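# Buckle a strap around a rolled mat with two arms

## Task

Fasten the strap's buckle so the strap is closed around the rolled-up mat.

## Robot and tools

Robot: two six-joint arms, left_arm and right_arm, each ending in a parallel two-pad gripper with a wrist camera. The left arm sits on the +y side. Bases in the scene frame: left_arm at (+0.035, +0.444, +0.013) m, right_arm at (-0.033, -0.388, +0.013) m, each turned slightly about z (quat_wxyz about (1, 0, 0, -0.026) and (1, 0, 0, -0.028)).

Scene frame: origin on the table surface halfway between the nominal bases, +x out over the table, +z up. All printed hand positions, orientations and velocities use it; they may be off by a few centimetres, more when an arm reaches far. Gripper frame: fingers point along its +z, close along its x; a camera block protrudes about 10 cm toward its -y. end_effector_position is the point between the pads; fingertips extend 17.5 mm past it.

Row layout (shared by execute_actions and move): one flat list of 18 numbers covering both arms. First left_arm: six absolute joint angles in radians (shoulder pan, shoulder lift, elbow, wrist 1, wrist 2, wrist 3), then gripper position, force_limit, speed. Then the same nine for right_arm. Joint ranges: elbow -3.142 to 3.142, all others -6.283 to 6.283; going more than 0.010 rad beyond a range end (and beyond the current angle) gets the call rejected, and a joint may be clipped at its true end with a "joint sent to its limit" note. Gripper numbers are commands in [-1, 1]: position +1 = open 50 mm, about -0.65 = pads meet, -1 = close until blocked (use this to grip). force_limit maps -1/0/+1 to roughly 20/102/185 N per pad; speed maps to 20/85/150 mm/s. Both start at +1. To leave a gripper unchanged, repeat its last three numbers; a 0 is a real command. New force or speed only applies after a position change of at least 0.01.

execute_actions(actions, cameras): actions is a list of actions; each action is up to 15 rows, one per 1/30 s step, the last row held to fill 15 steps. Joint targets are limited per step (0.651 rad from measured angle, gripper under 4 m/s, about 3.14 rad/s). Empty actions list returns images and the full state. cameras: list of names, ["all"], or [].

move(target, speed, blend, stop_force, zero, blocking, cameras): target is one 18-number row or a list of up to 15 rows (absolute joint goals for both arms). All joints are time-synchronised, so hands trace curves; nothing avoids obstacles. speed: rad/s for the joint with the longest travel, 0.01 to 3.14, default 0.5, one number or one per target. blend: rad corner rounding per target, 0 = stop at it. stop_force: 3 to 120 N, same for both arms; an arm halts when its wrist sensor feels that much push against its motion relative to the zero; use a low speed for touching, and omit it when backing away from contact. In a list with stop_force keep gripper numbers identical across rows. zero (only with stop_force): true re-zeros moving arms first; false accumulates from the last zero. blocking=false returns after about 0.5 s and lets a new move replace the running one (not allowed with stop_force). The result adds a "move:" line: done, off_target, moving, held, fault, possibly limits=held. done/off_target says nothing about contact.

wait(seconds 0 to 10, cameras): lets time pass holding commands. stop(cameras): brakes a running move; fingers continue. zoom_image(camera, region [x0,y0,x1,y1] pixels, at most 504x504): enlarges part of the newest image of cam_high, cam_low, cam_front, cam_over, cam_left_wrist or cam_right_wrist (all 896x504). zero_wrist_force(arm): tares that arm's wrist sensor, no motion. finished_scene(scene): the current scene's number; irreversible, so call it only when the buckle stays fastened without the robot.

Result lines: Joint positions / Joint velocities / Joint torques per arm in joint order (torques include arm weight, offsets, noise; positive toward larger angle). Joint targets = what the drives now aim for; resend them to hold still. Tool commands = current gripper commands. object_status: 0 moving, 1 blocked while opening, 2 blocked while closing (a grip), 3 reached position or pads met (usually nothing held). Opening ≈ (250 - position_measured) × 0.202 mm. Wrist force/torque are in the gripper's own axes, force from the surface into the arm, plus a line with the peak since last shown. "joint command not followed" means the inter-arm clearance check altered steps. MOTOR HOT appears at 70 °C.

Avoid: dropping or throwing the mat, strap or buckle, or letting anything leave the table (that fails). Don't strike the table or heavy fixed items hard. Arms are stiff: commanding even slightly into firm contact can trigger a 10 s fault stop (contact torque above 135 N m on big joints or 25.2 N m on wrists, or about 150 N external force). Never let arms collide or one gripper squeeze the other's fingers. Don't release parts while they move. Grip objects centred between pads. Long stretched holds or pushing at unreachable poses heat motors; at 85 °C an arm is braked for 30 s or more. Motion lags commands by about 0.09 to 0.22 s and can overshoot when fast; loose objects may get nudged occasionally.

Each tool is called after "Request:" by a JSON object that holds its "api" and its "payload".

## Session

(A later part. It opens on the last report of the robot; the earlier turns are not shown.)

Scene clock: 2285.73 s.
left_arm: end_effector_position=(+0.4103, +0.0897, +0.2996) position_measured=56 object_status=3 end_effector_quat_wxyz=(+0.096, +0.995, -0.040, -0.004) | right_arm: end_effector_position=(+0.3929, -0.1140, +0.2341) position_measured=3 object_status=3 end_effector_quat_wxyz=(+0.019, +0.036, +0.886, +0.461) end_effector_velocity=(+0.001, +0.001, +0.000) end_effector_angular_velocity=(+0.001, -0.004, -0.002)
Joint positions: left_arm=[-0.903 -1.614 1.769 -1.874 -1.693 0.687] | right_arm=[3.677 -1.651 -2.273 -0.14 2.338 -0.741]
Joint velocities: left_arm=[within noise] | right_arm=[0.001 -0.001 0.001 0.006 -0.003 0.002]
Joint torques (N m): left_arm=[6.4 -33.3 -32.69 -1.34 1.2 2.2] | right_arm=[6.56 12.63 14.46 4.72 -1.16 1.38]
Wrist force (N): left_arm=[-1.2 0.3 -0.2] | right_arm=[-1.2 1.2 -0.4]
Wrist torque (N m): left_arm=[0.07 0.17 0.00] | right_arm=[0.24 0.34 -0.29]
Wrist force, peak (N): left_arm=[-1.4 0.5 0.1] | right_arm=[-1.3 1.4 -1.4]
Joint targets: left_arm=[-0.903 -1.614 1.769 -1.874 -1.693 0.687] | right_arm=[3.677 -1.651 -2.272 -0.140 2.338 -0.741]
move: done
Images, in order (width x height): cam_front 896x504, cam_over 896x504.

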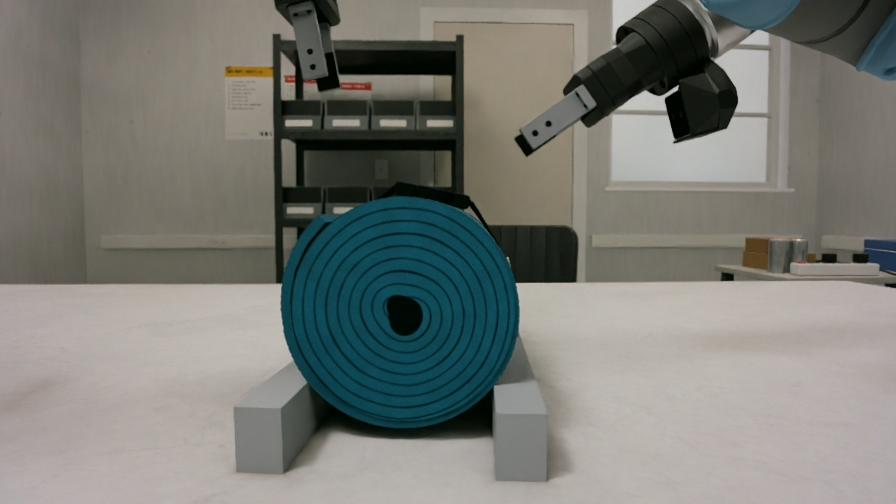

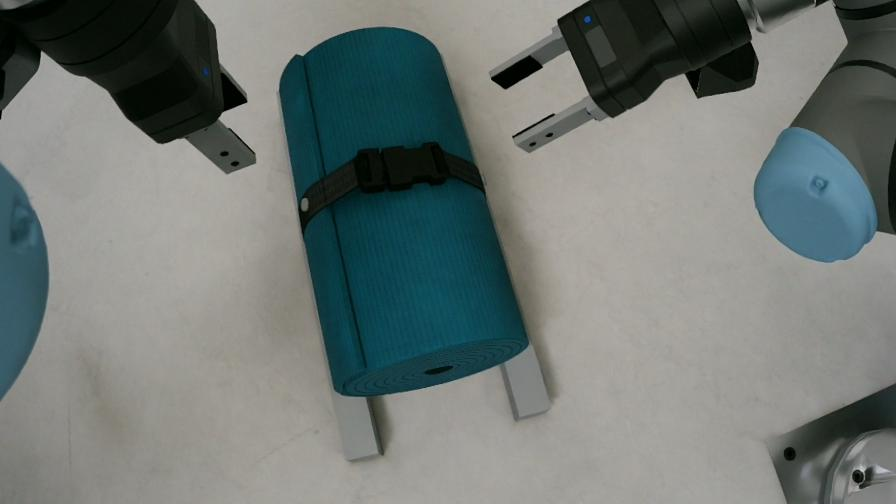

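Request:
{"api": "move", "payload": {"target": [[-0.9029,-1.6143,1.7693,-1.8740,-1.6934,0.6866,0.85,-0.6,-1,3.8090,-1.8270,-2.2546,0.1081,2.2534,-0.6057,1,-0.5,-1],[-0.9029,-1.6143,1.7693,-1.8740,-1.6934,0.6866,0.85,-0.6,-1,3.8090,-1.8270,-2.2546,0.1081,2.2534,-0.6057,-1,-0.5,-1]], "speed": 0.12, "cameras": []}}

Request:
{"api": "move", "payload": {"target": [[-1.0888,-1.3267,1.5061,-1.5667,-1.4692,0.5004,0.85,-0.6,-1,3.8090,-1.8270,-2.2546,0.1081,2.2534,-0.6057,-1,-0.5,-1],[-1.0914,-1.3029,1.5357,-1.6211,-1.4696,0.4979,0.85,-0.6,-1,3.8090,-1.8270,-2.2546,0.1081,2.2534,-0.6057,-1,-0.5,-1]], "speed": 0.25, "blend": [0.03,0], "cameras": ["cam_front", "cam_left_wrist"]}}

Request:
{"api": "zoom_image", "payload": {"camera": "cam_front", "region": [360, 140, 480, 220]}}

Scene clock: 2336.73 s.
left_arm: end_effector_position=(+0.4103, +0.0897, +0.2996) position_measured=25 object_status=3 end_effector_quat_wxyz=(+0.096, +0.995, -0.040, -0.004) | right_arm: end_effector_position=(+0.3984, -0.0487, +0.1881) position_measured=87 object_status=2 end_effector_quat_wxyz=(+0.019, +0.036, +0.886, +0.461)
Joint positions: left_arm=[-0.903 -1.614 1.769 -1.874 -1.693 0.687] | right_arm=[3.809 -1.827 -2.255 0.108 2.253 -0.606]
Joint torques (N m): left_arm=[6.16 -34.51 -32.58 -1.23 1.15 2.03] | right_arm=[-6.21 37.46 7.03 4.84 3.73 -1.33]
Wrist force (N): left_arm=[-1.2 0.3 0.0] | right_arm=[-2.1 1.0 -0.7]
Wrist torque (N m): left_arm=[0.08 0.18 0.00] | right_arm=[0.23 0.26 -0.37]
Wrist force, peak (N): left_arm=[-1.4 0.4 -0.2] | right_arm=[-2.4 1.4 -0.6]
Joint targets: left_arm=[-0.903 -1.614 1.769 -1.874 -1.693 0.687] | right_arm=[3.809 -1.827 -2.255 0.108 2.253 -0.606]
move: done
No camera images: "cameras" was empty.

Scene clock: 2338.63 s.
left_arm: end_effector_position=(+0.4065, +0.0134, +0.2229) position_measured=25 object_status=3 end_effector_quat_wxyz=(-0.104, +0.994, -0.040, +0.004) | right_arm: end_effector_position=(+0.3984, -0.0487, +0.1881) position_measured=87 object_status=2 end_effector_quat_wxyz=(+0.019, +0.036, +0.886, +0.461)
Joint positions: left_arm=[-1.091 -1.303 1.536 -1.621 -1.47 0.498] | right_arm=[3.809 -1.827 -2.255 0.108 2.253 -0.606]
Joint torques (N m): left_arm=[-3.03 -46.03 -26.78 -1.83 -0.84 -1.47] | right_arm=[-0.06 37.01 7.37 4.91 3.76 -1.14]
Wrist force (N): left_arm=[-1.0 1.2 -0.6] | right_arm=[-2.5 1.2 -0.7]
Wrist torque (N m): left_arm=[0.21 0.16 0.10] | right_arm=[0.25 0.32 -0.37]
Wrist force, peak (N): left_arm=[-0.9 2.2 1.1] | right_arm=[-2.5 1.2 -0.9]
Joint targets: left_arm=[-1.091 -1.303 1.536 -1.621 -1.470 0.498] | right_arm=[3.809 -1.827 -2.255 0.108 2.253 -0.606]
move: done; blend cut to 0.0272 rad at target 1
Images, in order (width x height): cam_front 896x504, cam_left_wrist 896x504.

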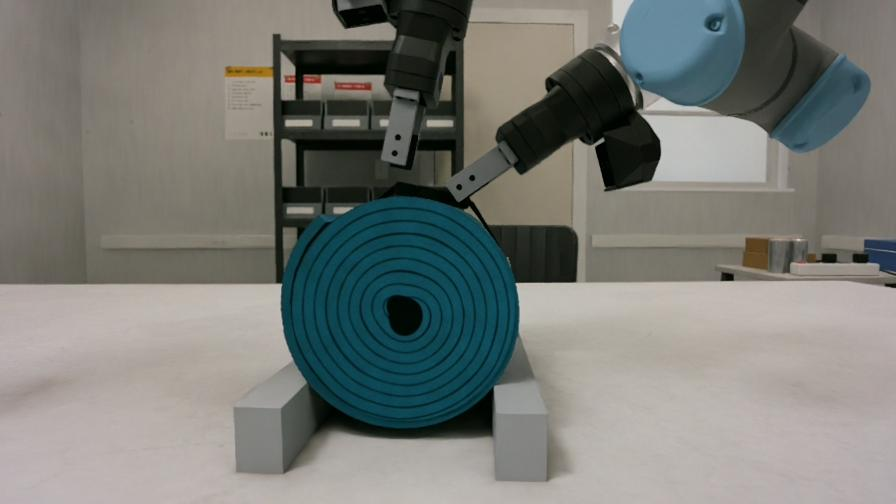

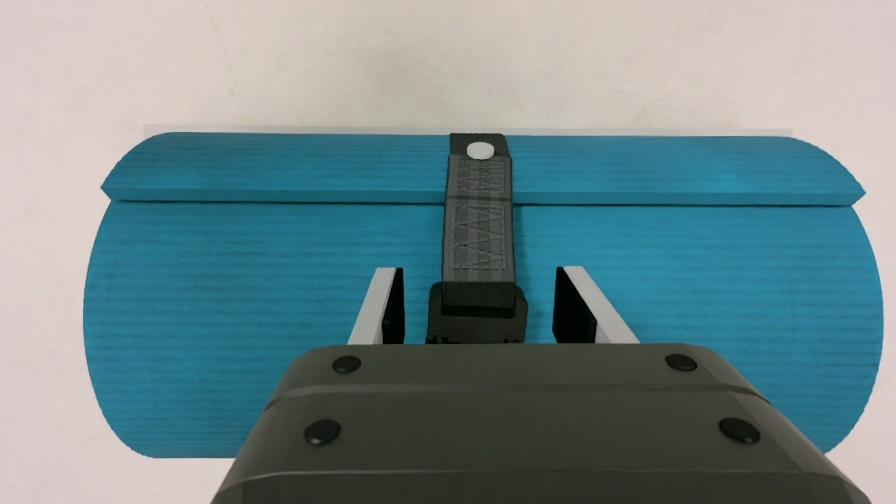

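Scaled by 4.200.

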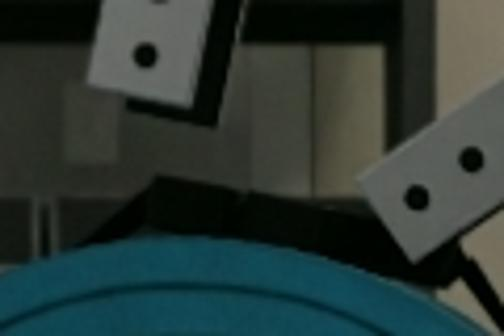

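Request:
{"api": "move", "payload": {"target": [-1.0915,-1.2831,1.5752,-1.6796,-1.4696,0.4978,0.85,-0.6,-1,3.8090,-1.8270,-2.2546,0.1081,2.2534,-0.6057,-1,-0.5,-1], "speed": 0.05, "stop_force": 8, "cameras": ["cam_front", "cam_left_wrist"]}}

Request:
{"api": "zoom_image", "payload": {"camera": "cam_front", "region": [360, 140, 480, 220]}}

Request:
{"api": "zoom_image", "payload": {"camera": "cam_left_wrist", "region": [370, 240, 610, 360]}}

Scene clock: 2356.17 s.
left_arm: end_effector_position=(+0.4072, +0.0117, +0.1982) position_measured=25 object_status=3 end_effector_quat_wxyz=(-0.104, +0.994, -0.040, +0.004) | right_arm: end_effector_position=(+0.3984, -0.0487, +0.1881) position_measured=87 object_status=2 end_effector_quat_wxyz=(+0.019, +0.036, +0.886, +0.461)
Joint positions: left_arm=[-1.092 -1.283 1.575 -1.68 -1.47 0.498] | right_arm=[3.809 -1.827 -2.255 0.108 2.253 -0.606]
Joint torques (N m): left_arm=[-7.91 -48.35 -30.91 0 1.76 -2.61] | right_arm=[5.05 34.97 6.66 4.81 3.57 -0.87]
Wrist force (N): left_arm=[-1.0 1.1 -0.6] | right_arm=[-2.3 1.0 -0.6]
Wrist torque (N m): left_arm=[0.20 0.15 0.10] | right_arm=[0.24 0.29 -0.37]
Wrist force, peak (N): left_arm=[-1.1 1.4 -0.6] | right_arm=[-2.5 1.2 -0.9]
Joint targets: left_arm=[-1.091 -1.283 1.575 -1.680 -1.470 0.498] | right_arm=[3.809 -1.827 -2.255 0.108 2.253 -0.606]
move: done
Images, in order (width x height): cam_front 896x504, cam_left_wrist 896x504.

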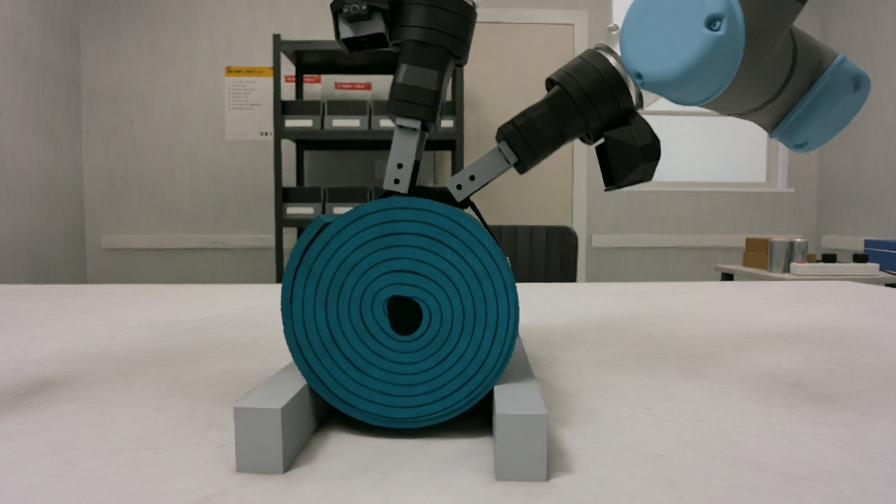

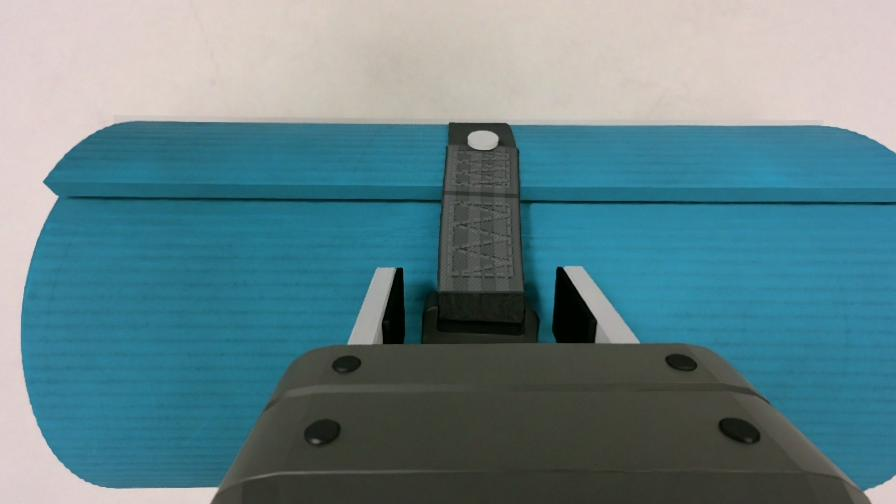

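Scaled by 4.200.

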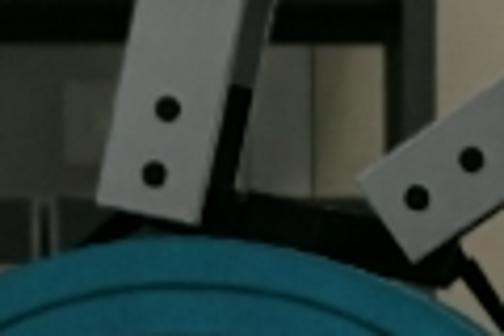

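Scaled by 2.100.

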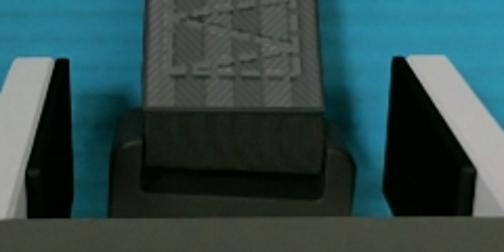

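Request:
{"api": "move", "payload": {"target": [-1.0915,-1.2831,1.5752,-1.6796,-1.4696,0.4978,-0.98,-0.6,-1,3.8090,-1.8270,-2.2546,0.1081,2.2534,-0.6057,-1,-0.5,-1], "speed": 0.05, "cameras": ["cam_front", "cam_left_wrist"]}}

Request:
{"api": "zoom_image", "payload": {"camera": "cam_left_wrist", "region": [370, 240, 610, 360]}}

Request:
{"api": "zoom_image", "payload": {"camera": "cam_front", "region": [360, 140, 480, 220]}}

Scene clock: 2362.80 s.
left_arm: end_effector_position=(+0.4072, +0.0117, +0.1982) position_measured=86 object_status=2 end_effector_quat_wxyz=(-0.104, +0.994, -0.040, +0.004) | right_arm: end_effector_position=(+0.3984, -0.0487, +0.1881) position_measured=87 object_status=2 end_effector_quat_wxyz=(+0.019, +0.036, +0.886, +0.461)
Joint positions: left_arm=[-1.092 -1.283 1.575 -1.68 -1.47 0.498] | right_arm=[3.809 -1.827 -2.255 0.108 2.253 -0.606]
Joint torques (N m): left_arm=[-5.13 -47.2 -30.97 -1.23 1.86 -2.51] | right_arm=[4.24 33.61 7.33 4.75 3.45 -0.71]
Wrist force (N): left_arm=[-4.4 1.5 -0.6] | right_arm=[-4.1 1.1 -0.5]
Wrist torque (N m): left_arm=[0.21 0.17 0.25] | right_arm=[0.27 0.27 -0.35]
Wrist force, peak (N): left_arm=[-4.5 1.7 -0.5] | right_arm=[-4.3 1.0 -0.5]
Joint targets: left_arm=[-1.091 -1.283 1.575 -1.680 -1.470 0.498] | right_arm=[3.809 -1.827 -2.255 0.108 2.253 -0.606]
move: done
Images, in order (width x height): cam_front 896x504, cam_left_wrist 896x504.

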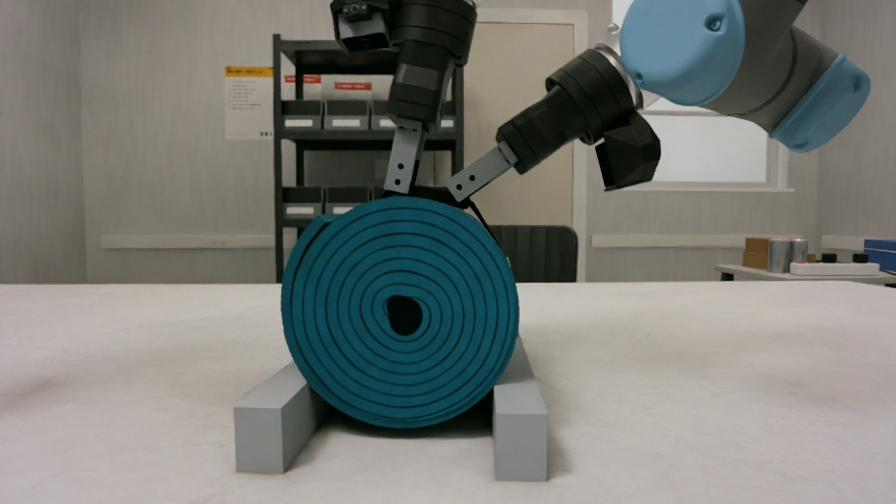

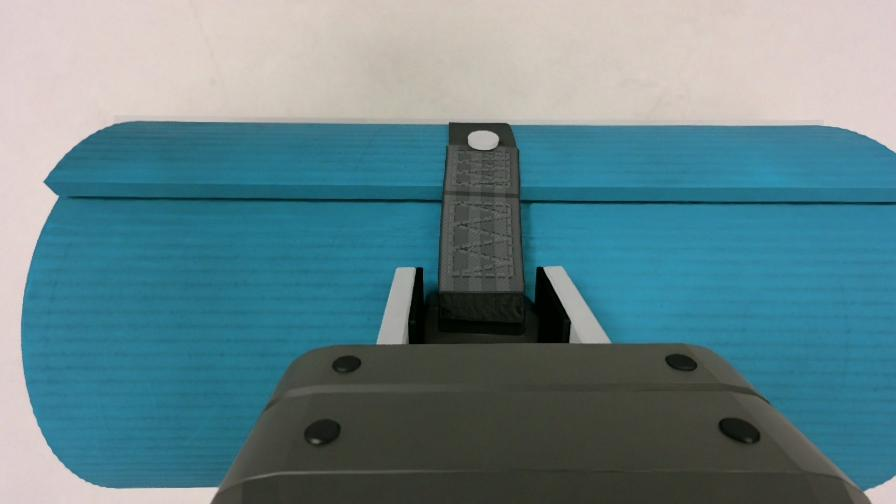

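Scaled by 2.100.

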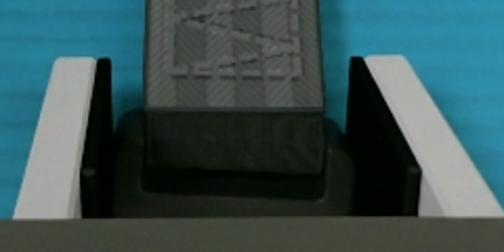

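Scaled by 4.200.

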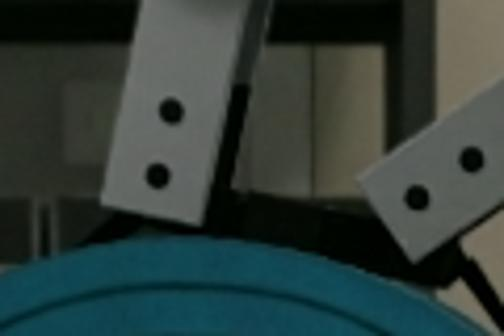

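Request:
{"api": "move", "payload": {"target": [-1.0939,-1.2776,1.5700,-1.6797,-1.4700,0.4955,-0.98,-0.6,-1,3.8090,-1.8270,-2.2546,0.1081,2.2534,-0.6057,-1,-0.5,-1], "speed": 0.012, "stop_force": 40, "cameras": ["cam_front", "cam_left_wrist"]}}

Request:
{"api": "zoom_image", "payload": {"camera": "cam_left_wrist", "region": [370, 240, 610, 360]}}

Request:
{"api": "zoom_image", "payload": {"camera": "cam_front", "region": [360, 140, 480, 220]}}

Scene clock: 2368.10 s.
left_arm: end_effector_position=(+0.4070, +0.0088, +0.1974) position_measured=86 object_status=2 end_effector_quat_wxyz=(-0.104, +0.994, -0.040, +0.004) | right_arm: end_effector_position=(+0.3984, -0.0487, +0.1881) position_measured=87 object_status=2 end_effector_quat_wxyz=(+0.019, +0.036, +0.886, +0.461)
Joint positions: left_arm=[-1.094 -1.278 1.57 -1.68 -1.47 0.495] | right_arm=[3.809 -1.827 -2.255 0.108 2.253 -0.606]
Joint torques (N m): left_arm=[-16.2 -36.71 -25.41 -10.76 -3.15 -0.38] | right_arm=[5.12 32.06 14.63 4.76 3.44 -0.47]
Wrist force (N): left_arm=[-7.3 -26.4 -5.0] | right_arm=[-4.5 -11.5 -22.1]
Wrist torque (N m): left_arm=[0.03 0.14 -0.09] | right_arm=[0.20 -0.06 -0.01]
Wrist force, peak (N): left_arm=[-7.8 -27.4 -5.0] | right_arm=[-4.6 -11.7 -22.0]
Joint targets: left_arm=[-1.094 -1.278 1.570 -1.680 -1.470 0.496] | right_arm=[3.809 -1.827 -2.255 0.108 2.253 -0.606]
move: done
Images, in order (width x height): cam_front 896x504, cam_left_wrist 896x504.

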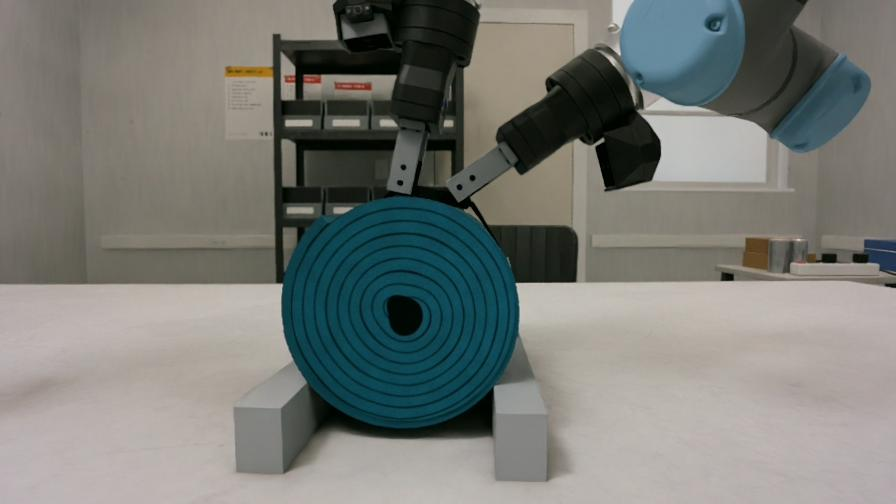

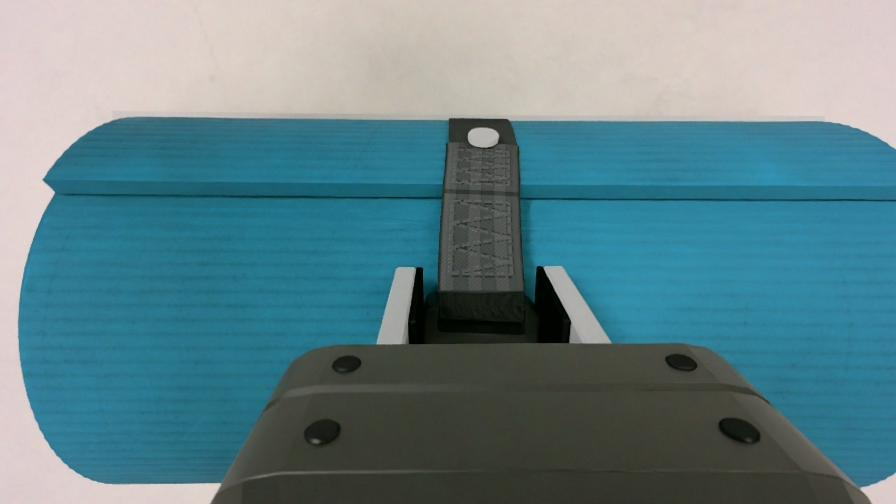

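Scaled by 2.100.

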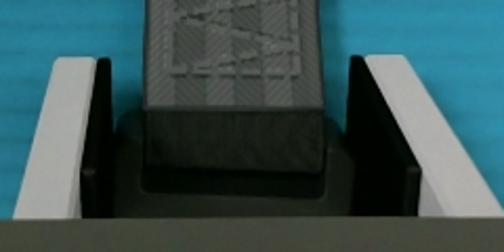

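Scaled by 4.200.

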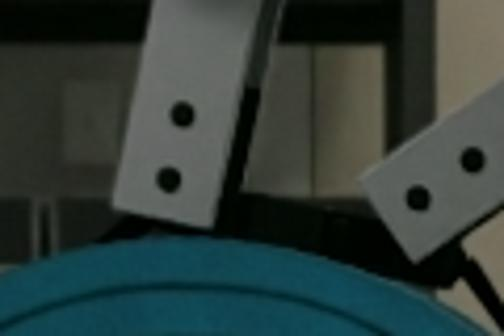

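Request:
{"api": "zoom_image", "payload": {"camera": "cam_front", "region": [395, 175, 455, 211]}}

Request:
{"api": "wait", "payload": {"seconds": 0, "cameras": ["cam_low", "cam_high", "cam_over"]}}

Request:
{"api": "zoom_image", "payload": {"camera": "cam_low", "region": [510, 165, 560, 195]}}

Request:
{"api": "zoom_image", "payload": {"camera": "cam_high", "region": [430, 185, 480, 215]}}

Scaled by 8.400.

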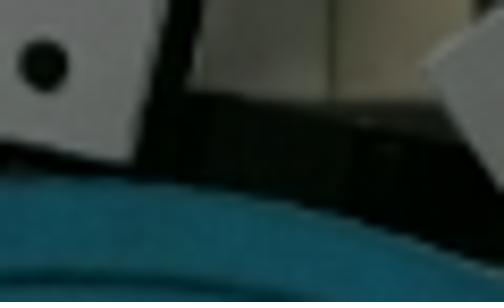

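Scene clock: 2372.40 s.
left_arm: end_effector_position=(+0.4070, +0.0088, +0.1974) position_measured=86 object_status=2 end_effector_quat_wxyz=(-0.104, +0.994, -0.040, +0.004) | right_arm: end_effector_position=(+0.3984, -0.0487, +0.1881) position_measured=87 object_status=2 end_effector_quat_wxyz=(+0.019, +0.036, +0.886, +0.461)
Joint positions: left_arm=[-1.094 -1.278 1.57 -1.68 -1.47 0.496] | right_arm=[3.809 -1.827 -2.255 0.108 2.253 -0.606]
Joint torques (N m): left_arm=[-15.08 -37.93 -22.7 -10.88 -2.82 2.18] | right_arm=[4.78 30.78 24.7 4.75 3.31 -0.41]
Wrist force (N): left_arm=[-7.2 -26.4 -4.7] | right_arm=[-4.3 -12.0 -21.8]
Wrist torque (N m): left_arm=[0.03 0.12 -0.09] | right_arm=[0.17 -0.06 -0.01]
Wrist force, peak (N): left_arm=[-7.4 -26.6 -5.0] | right_arm=[-4.4 -11.7 -22.2]
Joint targets: left_arm=[-1.094 -1.278 1.570 -1.680 -1.470 0.496] | right_arm=[3.809 -1.827 -2.255 0.108 2.253 -0.606]
Tool commands: left_gripper/position=-0.98 left_gripper/force_limit=-0.6 left_gripper/speed=-1.0 right_gripper/position=-1.0 right_gripper/force_limit=-0.5 right_gripper/speed=-1.0
Images, in order (width x height): cam_high 896x504, cam_low 896x504, cam_over 896x504.

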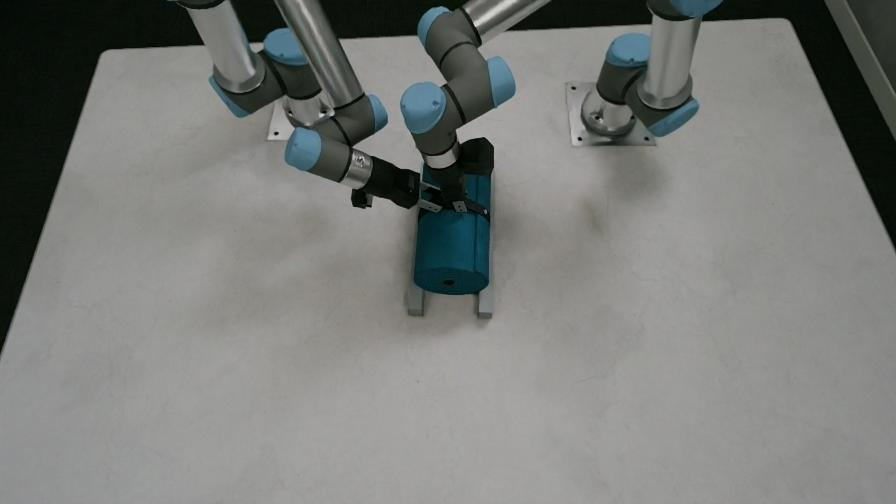

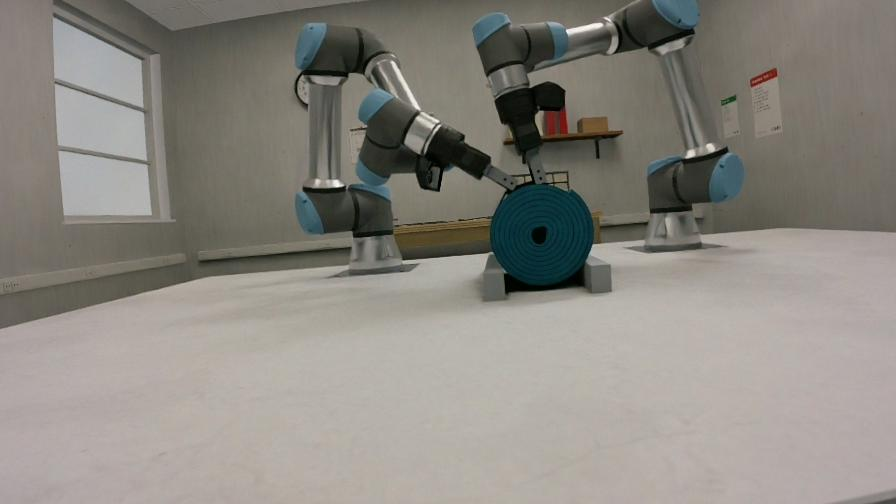

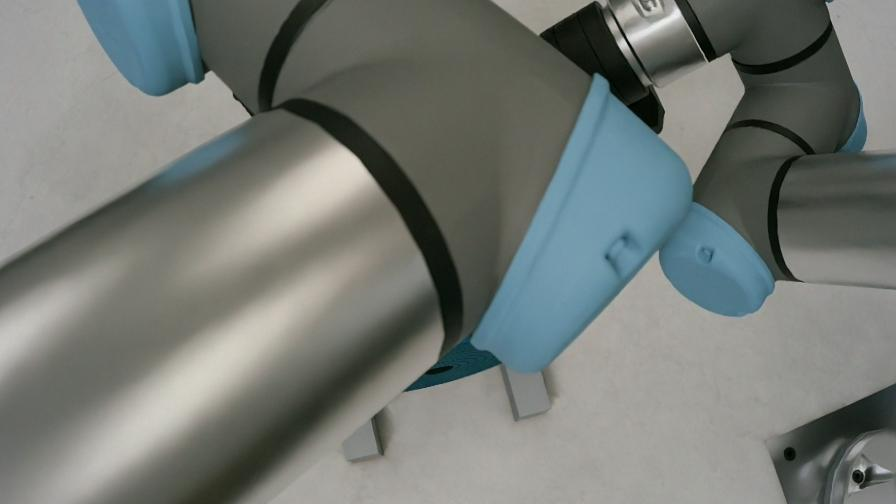

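Scaled by 10.080.

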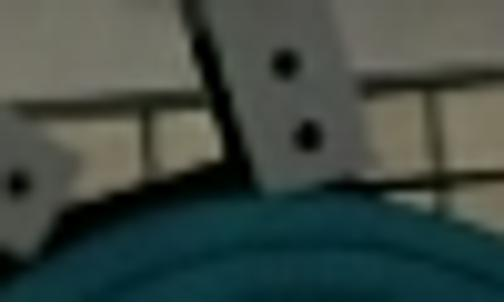

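Scaled by 10.080.

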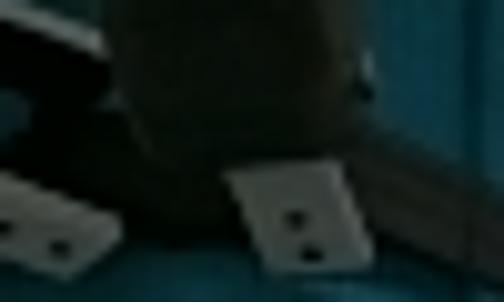

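Request:
{"api": "move", "payload": {"target": [-1.0955,-1.2740,1.5666,-1.6798,-1.4703,0.4939,-0.98,-0.6,-1,3.8090,-1.8270,-2.2546,0.1081,2.2534,-0.6057,-1,-0.5,-1], "speed": 0.012, "stop_force": 30, "cameras": ["cam_front", "cam_left_wrist"]}}

Request:
{"api": "zoom_image", "payload": {"camera": "cam_front", "region": [395, 175, 455, 211]}}

Scene clock: 2378.33 s.
left_arm: end_effector_position=(+0.4068, +0.0069, +0.1968) position_measured=86 object_status=2 end_effector_quat_wxyz=(-0.104, +0.994, -0.040, +0.004) | right_arm: end_effector_position=(+0.3984, -0.0487, +0.1881) position_measured=87 object_status=2 end_effector_quat_wxyz=(+0.019, +0.036, +0.886, +0.461)
Joint positions: left_arm=[-1.095 -1.274 1.567 -1.68 -1.47 0.494] | right_arm=[3.809 -1.827 -2.255 0.108 2.253 -0.606]
Joint torques (N m): left_arm=[-22.52 -28.31 -33.03 -13.89 -4.79 -1.68] | right_arm=[26.7 29.7 24.68 4.73 4.22 -0.08]
Wrist force (N): left_arm=[-12.9 -50.5 -8.9] | right_arm=[-8.5 -21.4 -41.0]
Wrist torque (N m): left_arm=[0.17 0.14 0.20] | right_arm=[0.36 -0.05 -0.01]
Wrist force, peak (N): left_arm=[-12.9 -50.7 -9.4] | right_arm=[-8.5 -21.5 -41.2]
Joint targets: left_arm=[-1.096 -1.274 1.567 -1.680 -1.470 0.494] | right_arm=[3.809 -1.827 -2.255 0.108 2.253 -0.606]
move: done
Images, in order (width x height): cam_front 896x504, cam_left_wrist 896x504.

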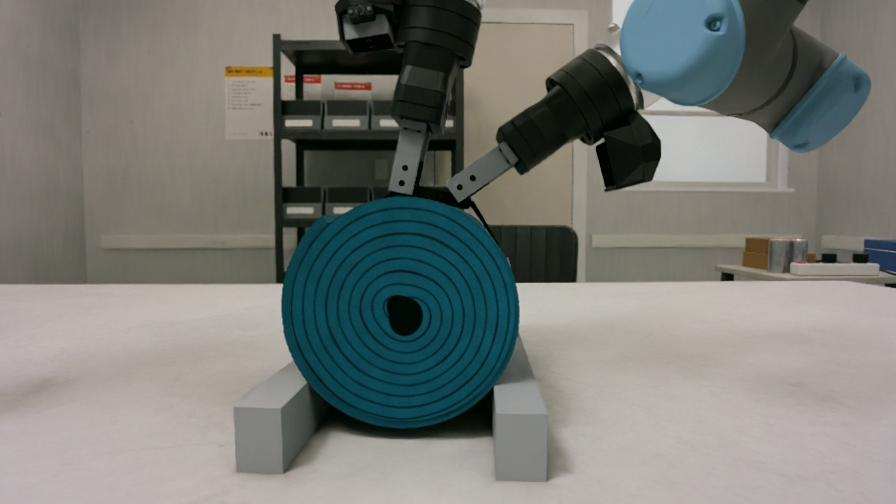

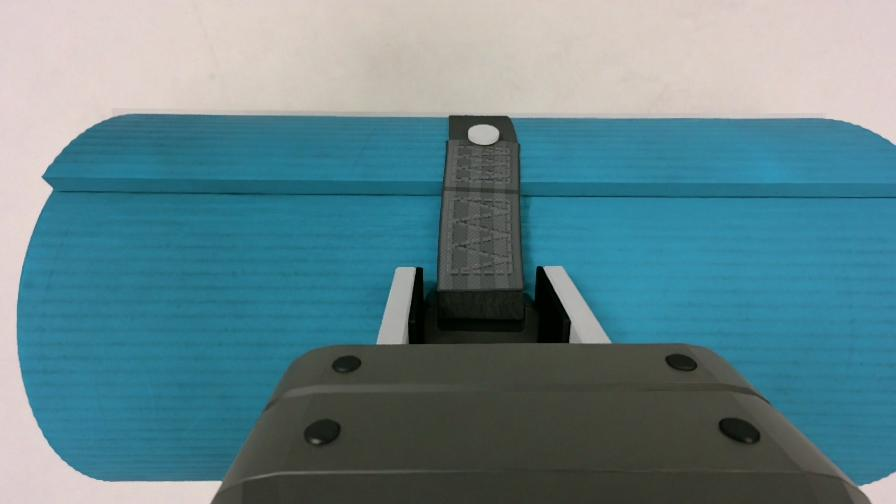

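Scaled by 8.400.

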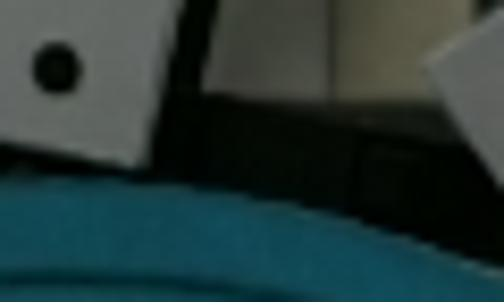

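Request:
{"api": "move", "payload": {"target": [[-1.0915,-1.2831,1.5752,-1.6796,-1.4696,0.4978,-0.98,-0.6,-1,3.8090,-1.8270,-2.2546,0.1081,2.2534,-0.6057,-1,-0.5,-1]], "speed": 0.015, "cameras": ["cam_front", "cam_left_wrist"]}}

Request:
{"api": "zoom_image", "payload": {"camera": "cam_front", "region": [395, 175, 455, 211]}}

Scene clock: 2384.00 s.
left_arm: end_effector_position=(+0.4072, +0.0115, +0.1982) position_measured=86 object_status=2 end_effector_quat_wxyz=(-0.104, +0.994, -0.040, +0.004) | right_arm: end_effector_position=(+0.3983, -0.0485, +0.1883) position_measured=87 object_status=2 end_effector_quat_wxyz=(+0.019, +0.036, +0.886, +0.462)
Joint positions: left_arm=[-1.092 -1.283 1.575 -1.68 -1.47 0.498] | right_arm=[3.809 -1.827 -2.254 0.108 2.254 -0.606]
Joint torques (N m): left_arm=[36.03 -47.59 -9.72 8.76 10.92 1.88] | right_arm=[-21.95 28.93 -1.4 -1.56 -1.63 0.16]
Wrist force (N): left_arm=[-9.2 58.5 -0.1] | right_arm=[-9.9 37.0 40.4]
Wrist torque (N m): left_arm=[0.19 0.22 0.07] | right_arm=[-0.18 0.04 -0.20]
Wrist force, peak (N): left_arm=[-9.2 58.5 -0.1] | right_arm=[-10.0 37.1 40.3]
Joint targets: left_arm=[-1.091 -1.283 1.575 -1.680 -1.470 0.498] | right_arm=[3.809 -1.827 -2.255 0.108 2.253 -0.606]
move: done
Images, in order (width x height): cam_front 896x504, cam_left_wrist 896x504.

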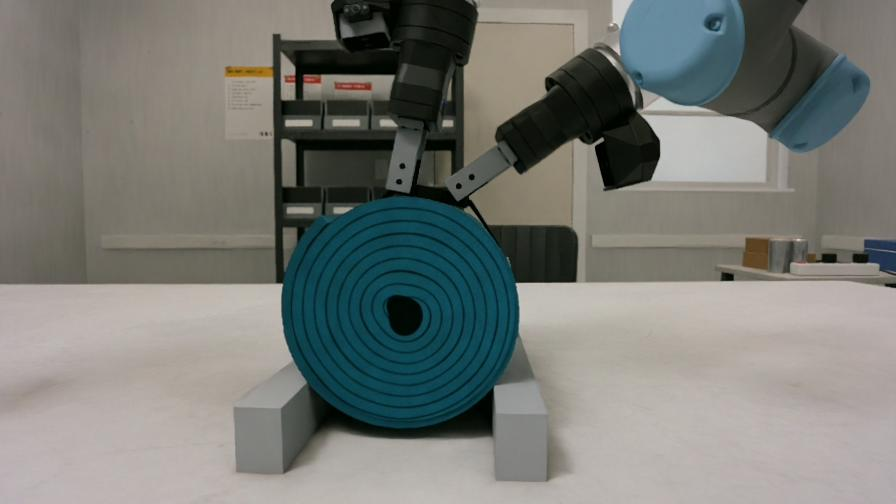

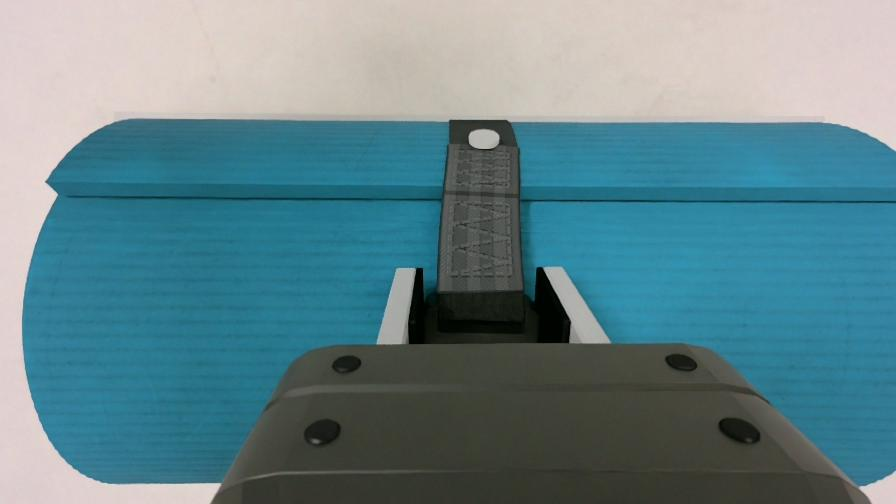

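Scaled by 8.400.

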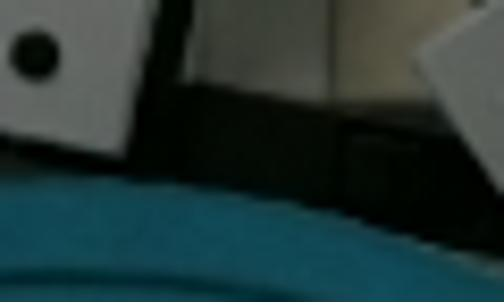

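Request:
{"api": "move", "payload": {"target": [[-1.0936,-1.2781,1.5705,-1.6797,-1.4700,0.4957,-0.98,-0.6,-1,3.8090,-1.8270,-2.2546,0.1081,2.2534,-0.6057,-1,-0.5,-1],[-1.0936,-1.2781,1.5705,-1.6797,-1.4700,0.4957,0.85,-0.6,-1,3.8090,-1.8270,-2.2546,0.1081,2.2534,-0.6057,-1,-0.5,-1]], "speed": 0.015, "cameras": ["cam_left_wrist"]}}

Request:
{"api": "move", "payload": {"target": [[-1.0888,-1.3267,1.5061,-1.5667,-1.4692,0.5004,0.85,-0.6,-1,3.8090,-1.8270,-2.2546,0.1081,2.2534,-0.6057,-1,-0.5,-1],[-1.0127,-1.4395,1.7200,-2.0119,-1.6765,0.5774,0.85,-0.6,-1,3.8090,-1.8270,-2.2546,0.1081,2.2534,-0.6057,-1,-0.5,-1]], "speed": 0.2, "blend": [0.03,0], "cameras": ["cam_left_wrist", "cam_front"]}}

Request:
{"api": "zoom_image", "payload": {"camera": "cam_left_wrist", "region": [410, 140, 530, 310]}}

Request:
{"api": "zoom_image", "payload": {"camera": "cam_front", "region": [370, 160, 470, 220]}}

Scene clock: 2393.90 s.
left_arm: end_effector_position=(+0.4070, +0.0091, +0.1974) position_measured=25 object_status=0 end_effector_quat_wxyz=(-0.104, +0.994, -0.040, +0.004) | right_arm: end_effector_position=(+0.3984, -0.0487, +0.1881) position_measured=87 object_status=2 end_effector_quat_wxyz=(+0.019, +0.036, +0.886, +0.461)
Joint positions: left_arm=[-1.094 -1.278 1.57 -1.68 -1.47 0.496] | right_arm=[3.809 -1.827 -2.255 0.108 2.253 -0.606]
Joint torques (N m): left_arm=[-6.26 -42.5 -20.38 -4.75 -1.3 0.58] | right_arm=[7.57 26.68 22.57 4.56 4.17 0.32]
Wrist force (N): left_arm=[-1.7 1.6 -0.5] | right_arm=[-4.3 0.8 -1.8]
Wrist torque (N m): left_arm=[0.28 0.26 0.10] | right_arm=[0.11 0.27 -0.36]
Wrist force, peak (N): left_arm=[-8.5 62.1 0.2] | right_arm=[-9.2 39.4 42.9]
Joint targets: left_arm=[-1.094 -1.278 1.571 -1.680 -1.470 0.496] | right_arm=[3.809 -1.827 -2.255 0.108 2.253 -0.606]
move: done
Images, in order (width x height): cam_left_wrist 896x504.

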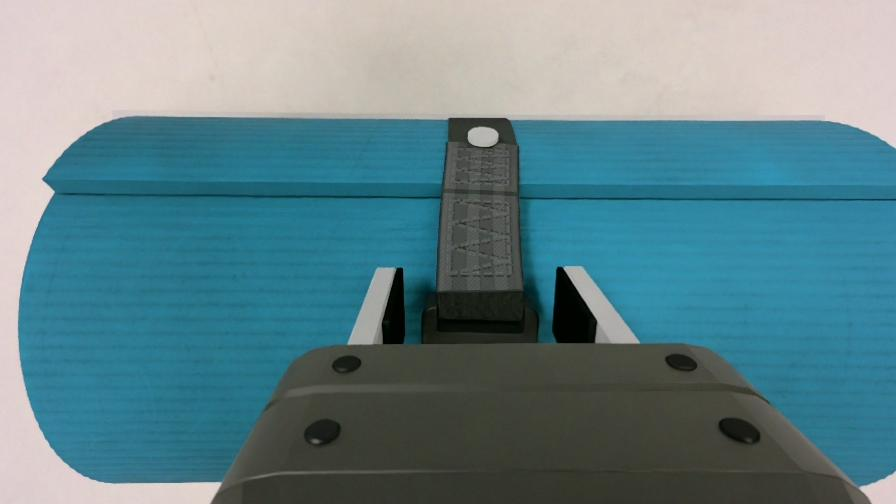

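Scene clock: 2397.10 s.
left_arm: end_effector_position=(+0.4054, -0.0053, +0.2496) position_measured=25 object_status=3 end_effector_quat_wxyz=(+0.096, +0.995, -0.040, -0.004) | right_arm: end_effector_position=(+0.3984, -0.0487, +0.1881) position_measured=87 object_status=2 end_effector_quat_wxyz=(+0.019, +0.036, +0.886, +0.461)
Joint positions: left_arm=[-1.013 -1.44 1.72 -2.012 -1.676 0.578] | right_arm=[3.809 -1.827 -2.255 0.108 2.253 -0.606]
Joint torques (N m): left_arm=[-7.86 -24.23 -31.42 -1.62 1.32 -2.67] | right_arm=[7.67 25.6 23.7 4.26 4.23 0.58]
Wrist force (N): left_arm=[-1.9 0.9 0.2] | right_arm=[-4.0 0.4 -2.0]
Wrist torque (N m): left_arm=[0.18 0.29 -0.11] | right_arm=[0.11 0.25 -0.36]
Wrist force, peak (N): left_arm=[-1.8 2.0 1.2] | right_arm=[-4.3 0.8 -2.1]
Joint targets: left_arm=[-1.013 -1.440 1.720 -2.012 -1.677 0.577] | right_arm=[3.809 -1.827 -2.255 0.108 2.253 -0.606]
move: done
Images, in order (width x height): cam_front 896x504, cam_left_wrist 896x504.

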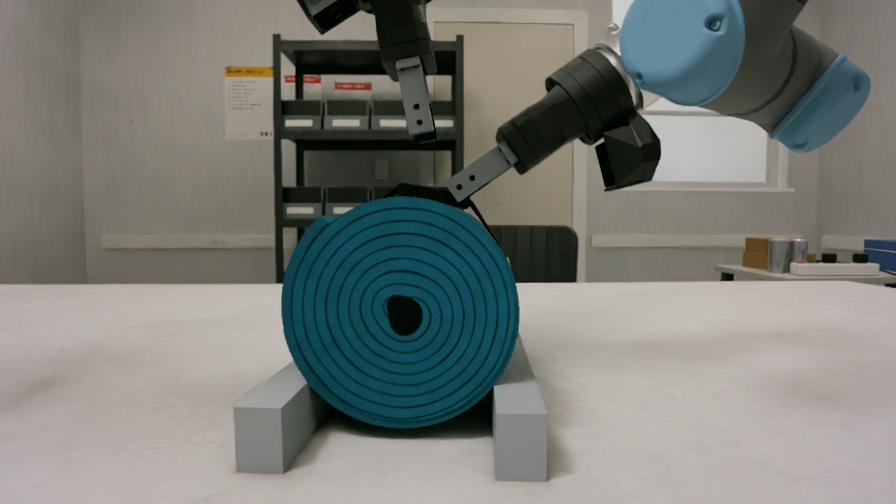

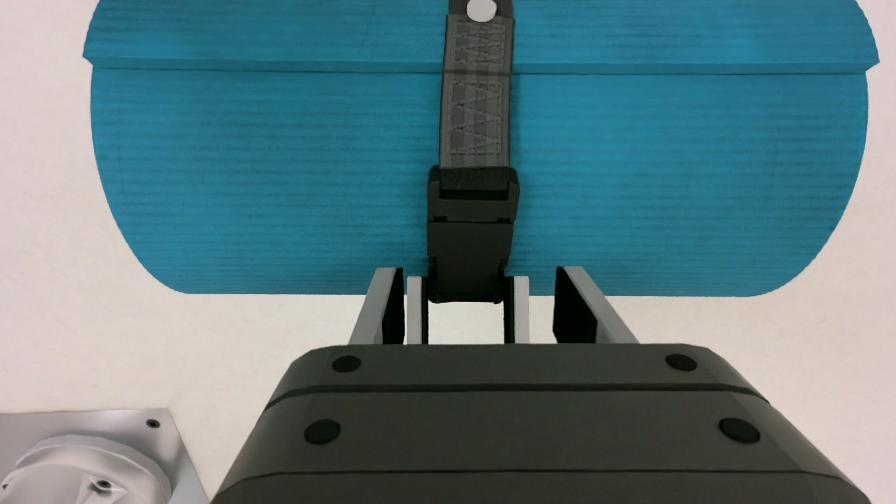

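Scaled by 2.965.

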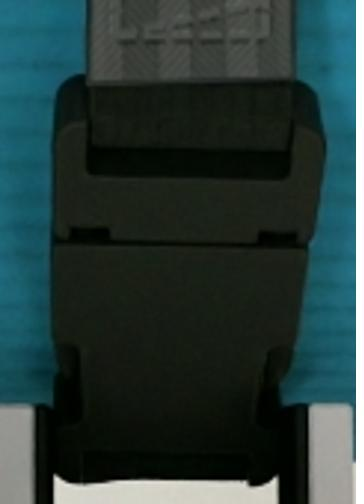

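Scaled by 5.040.

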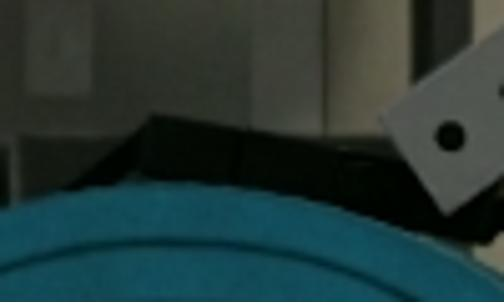

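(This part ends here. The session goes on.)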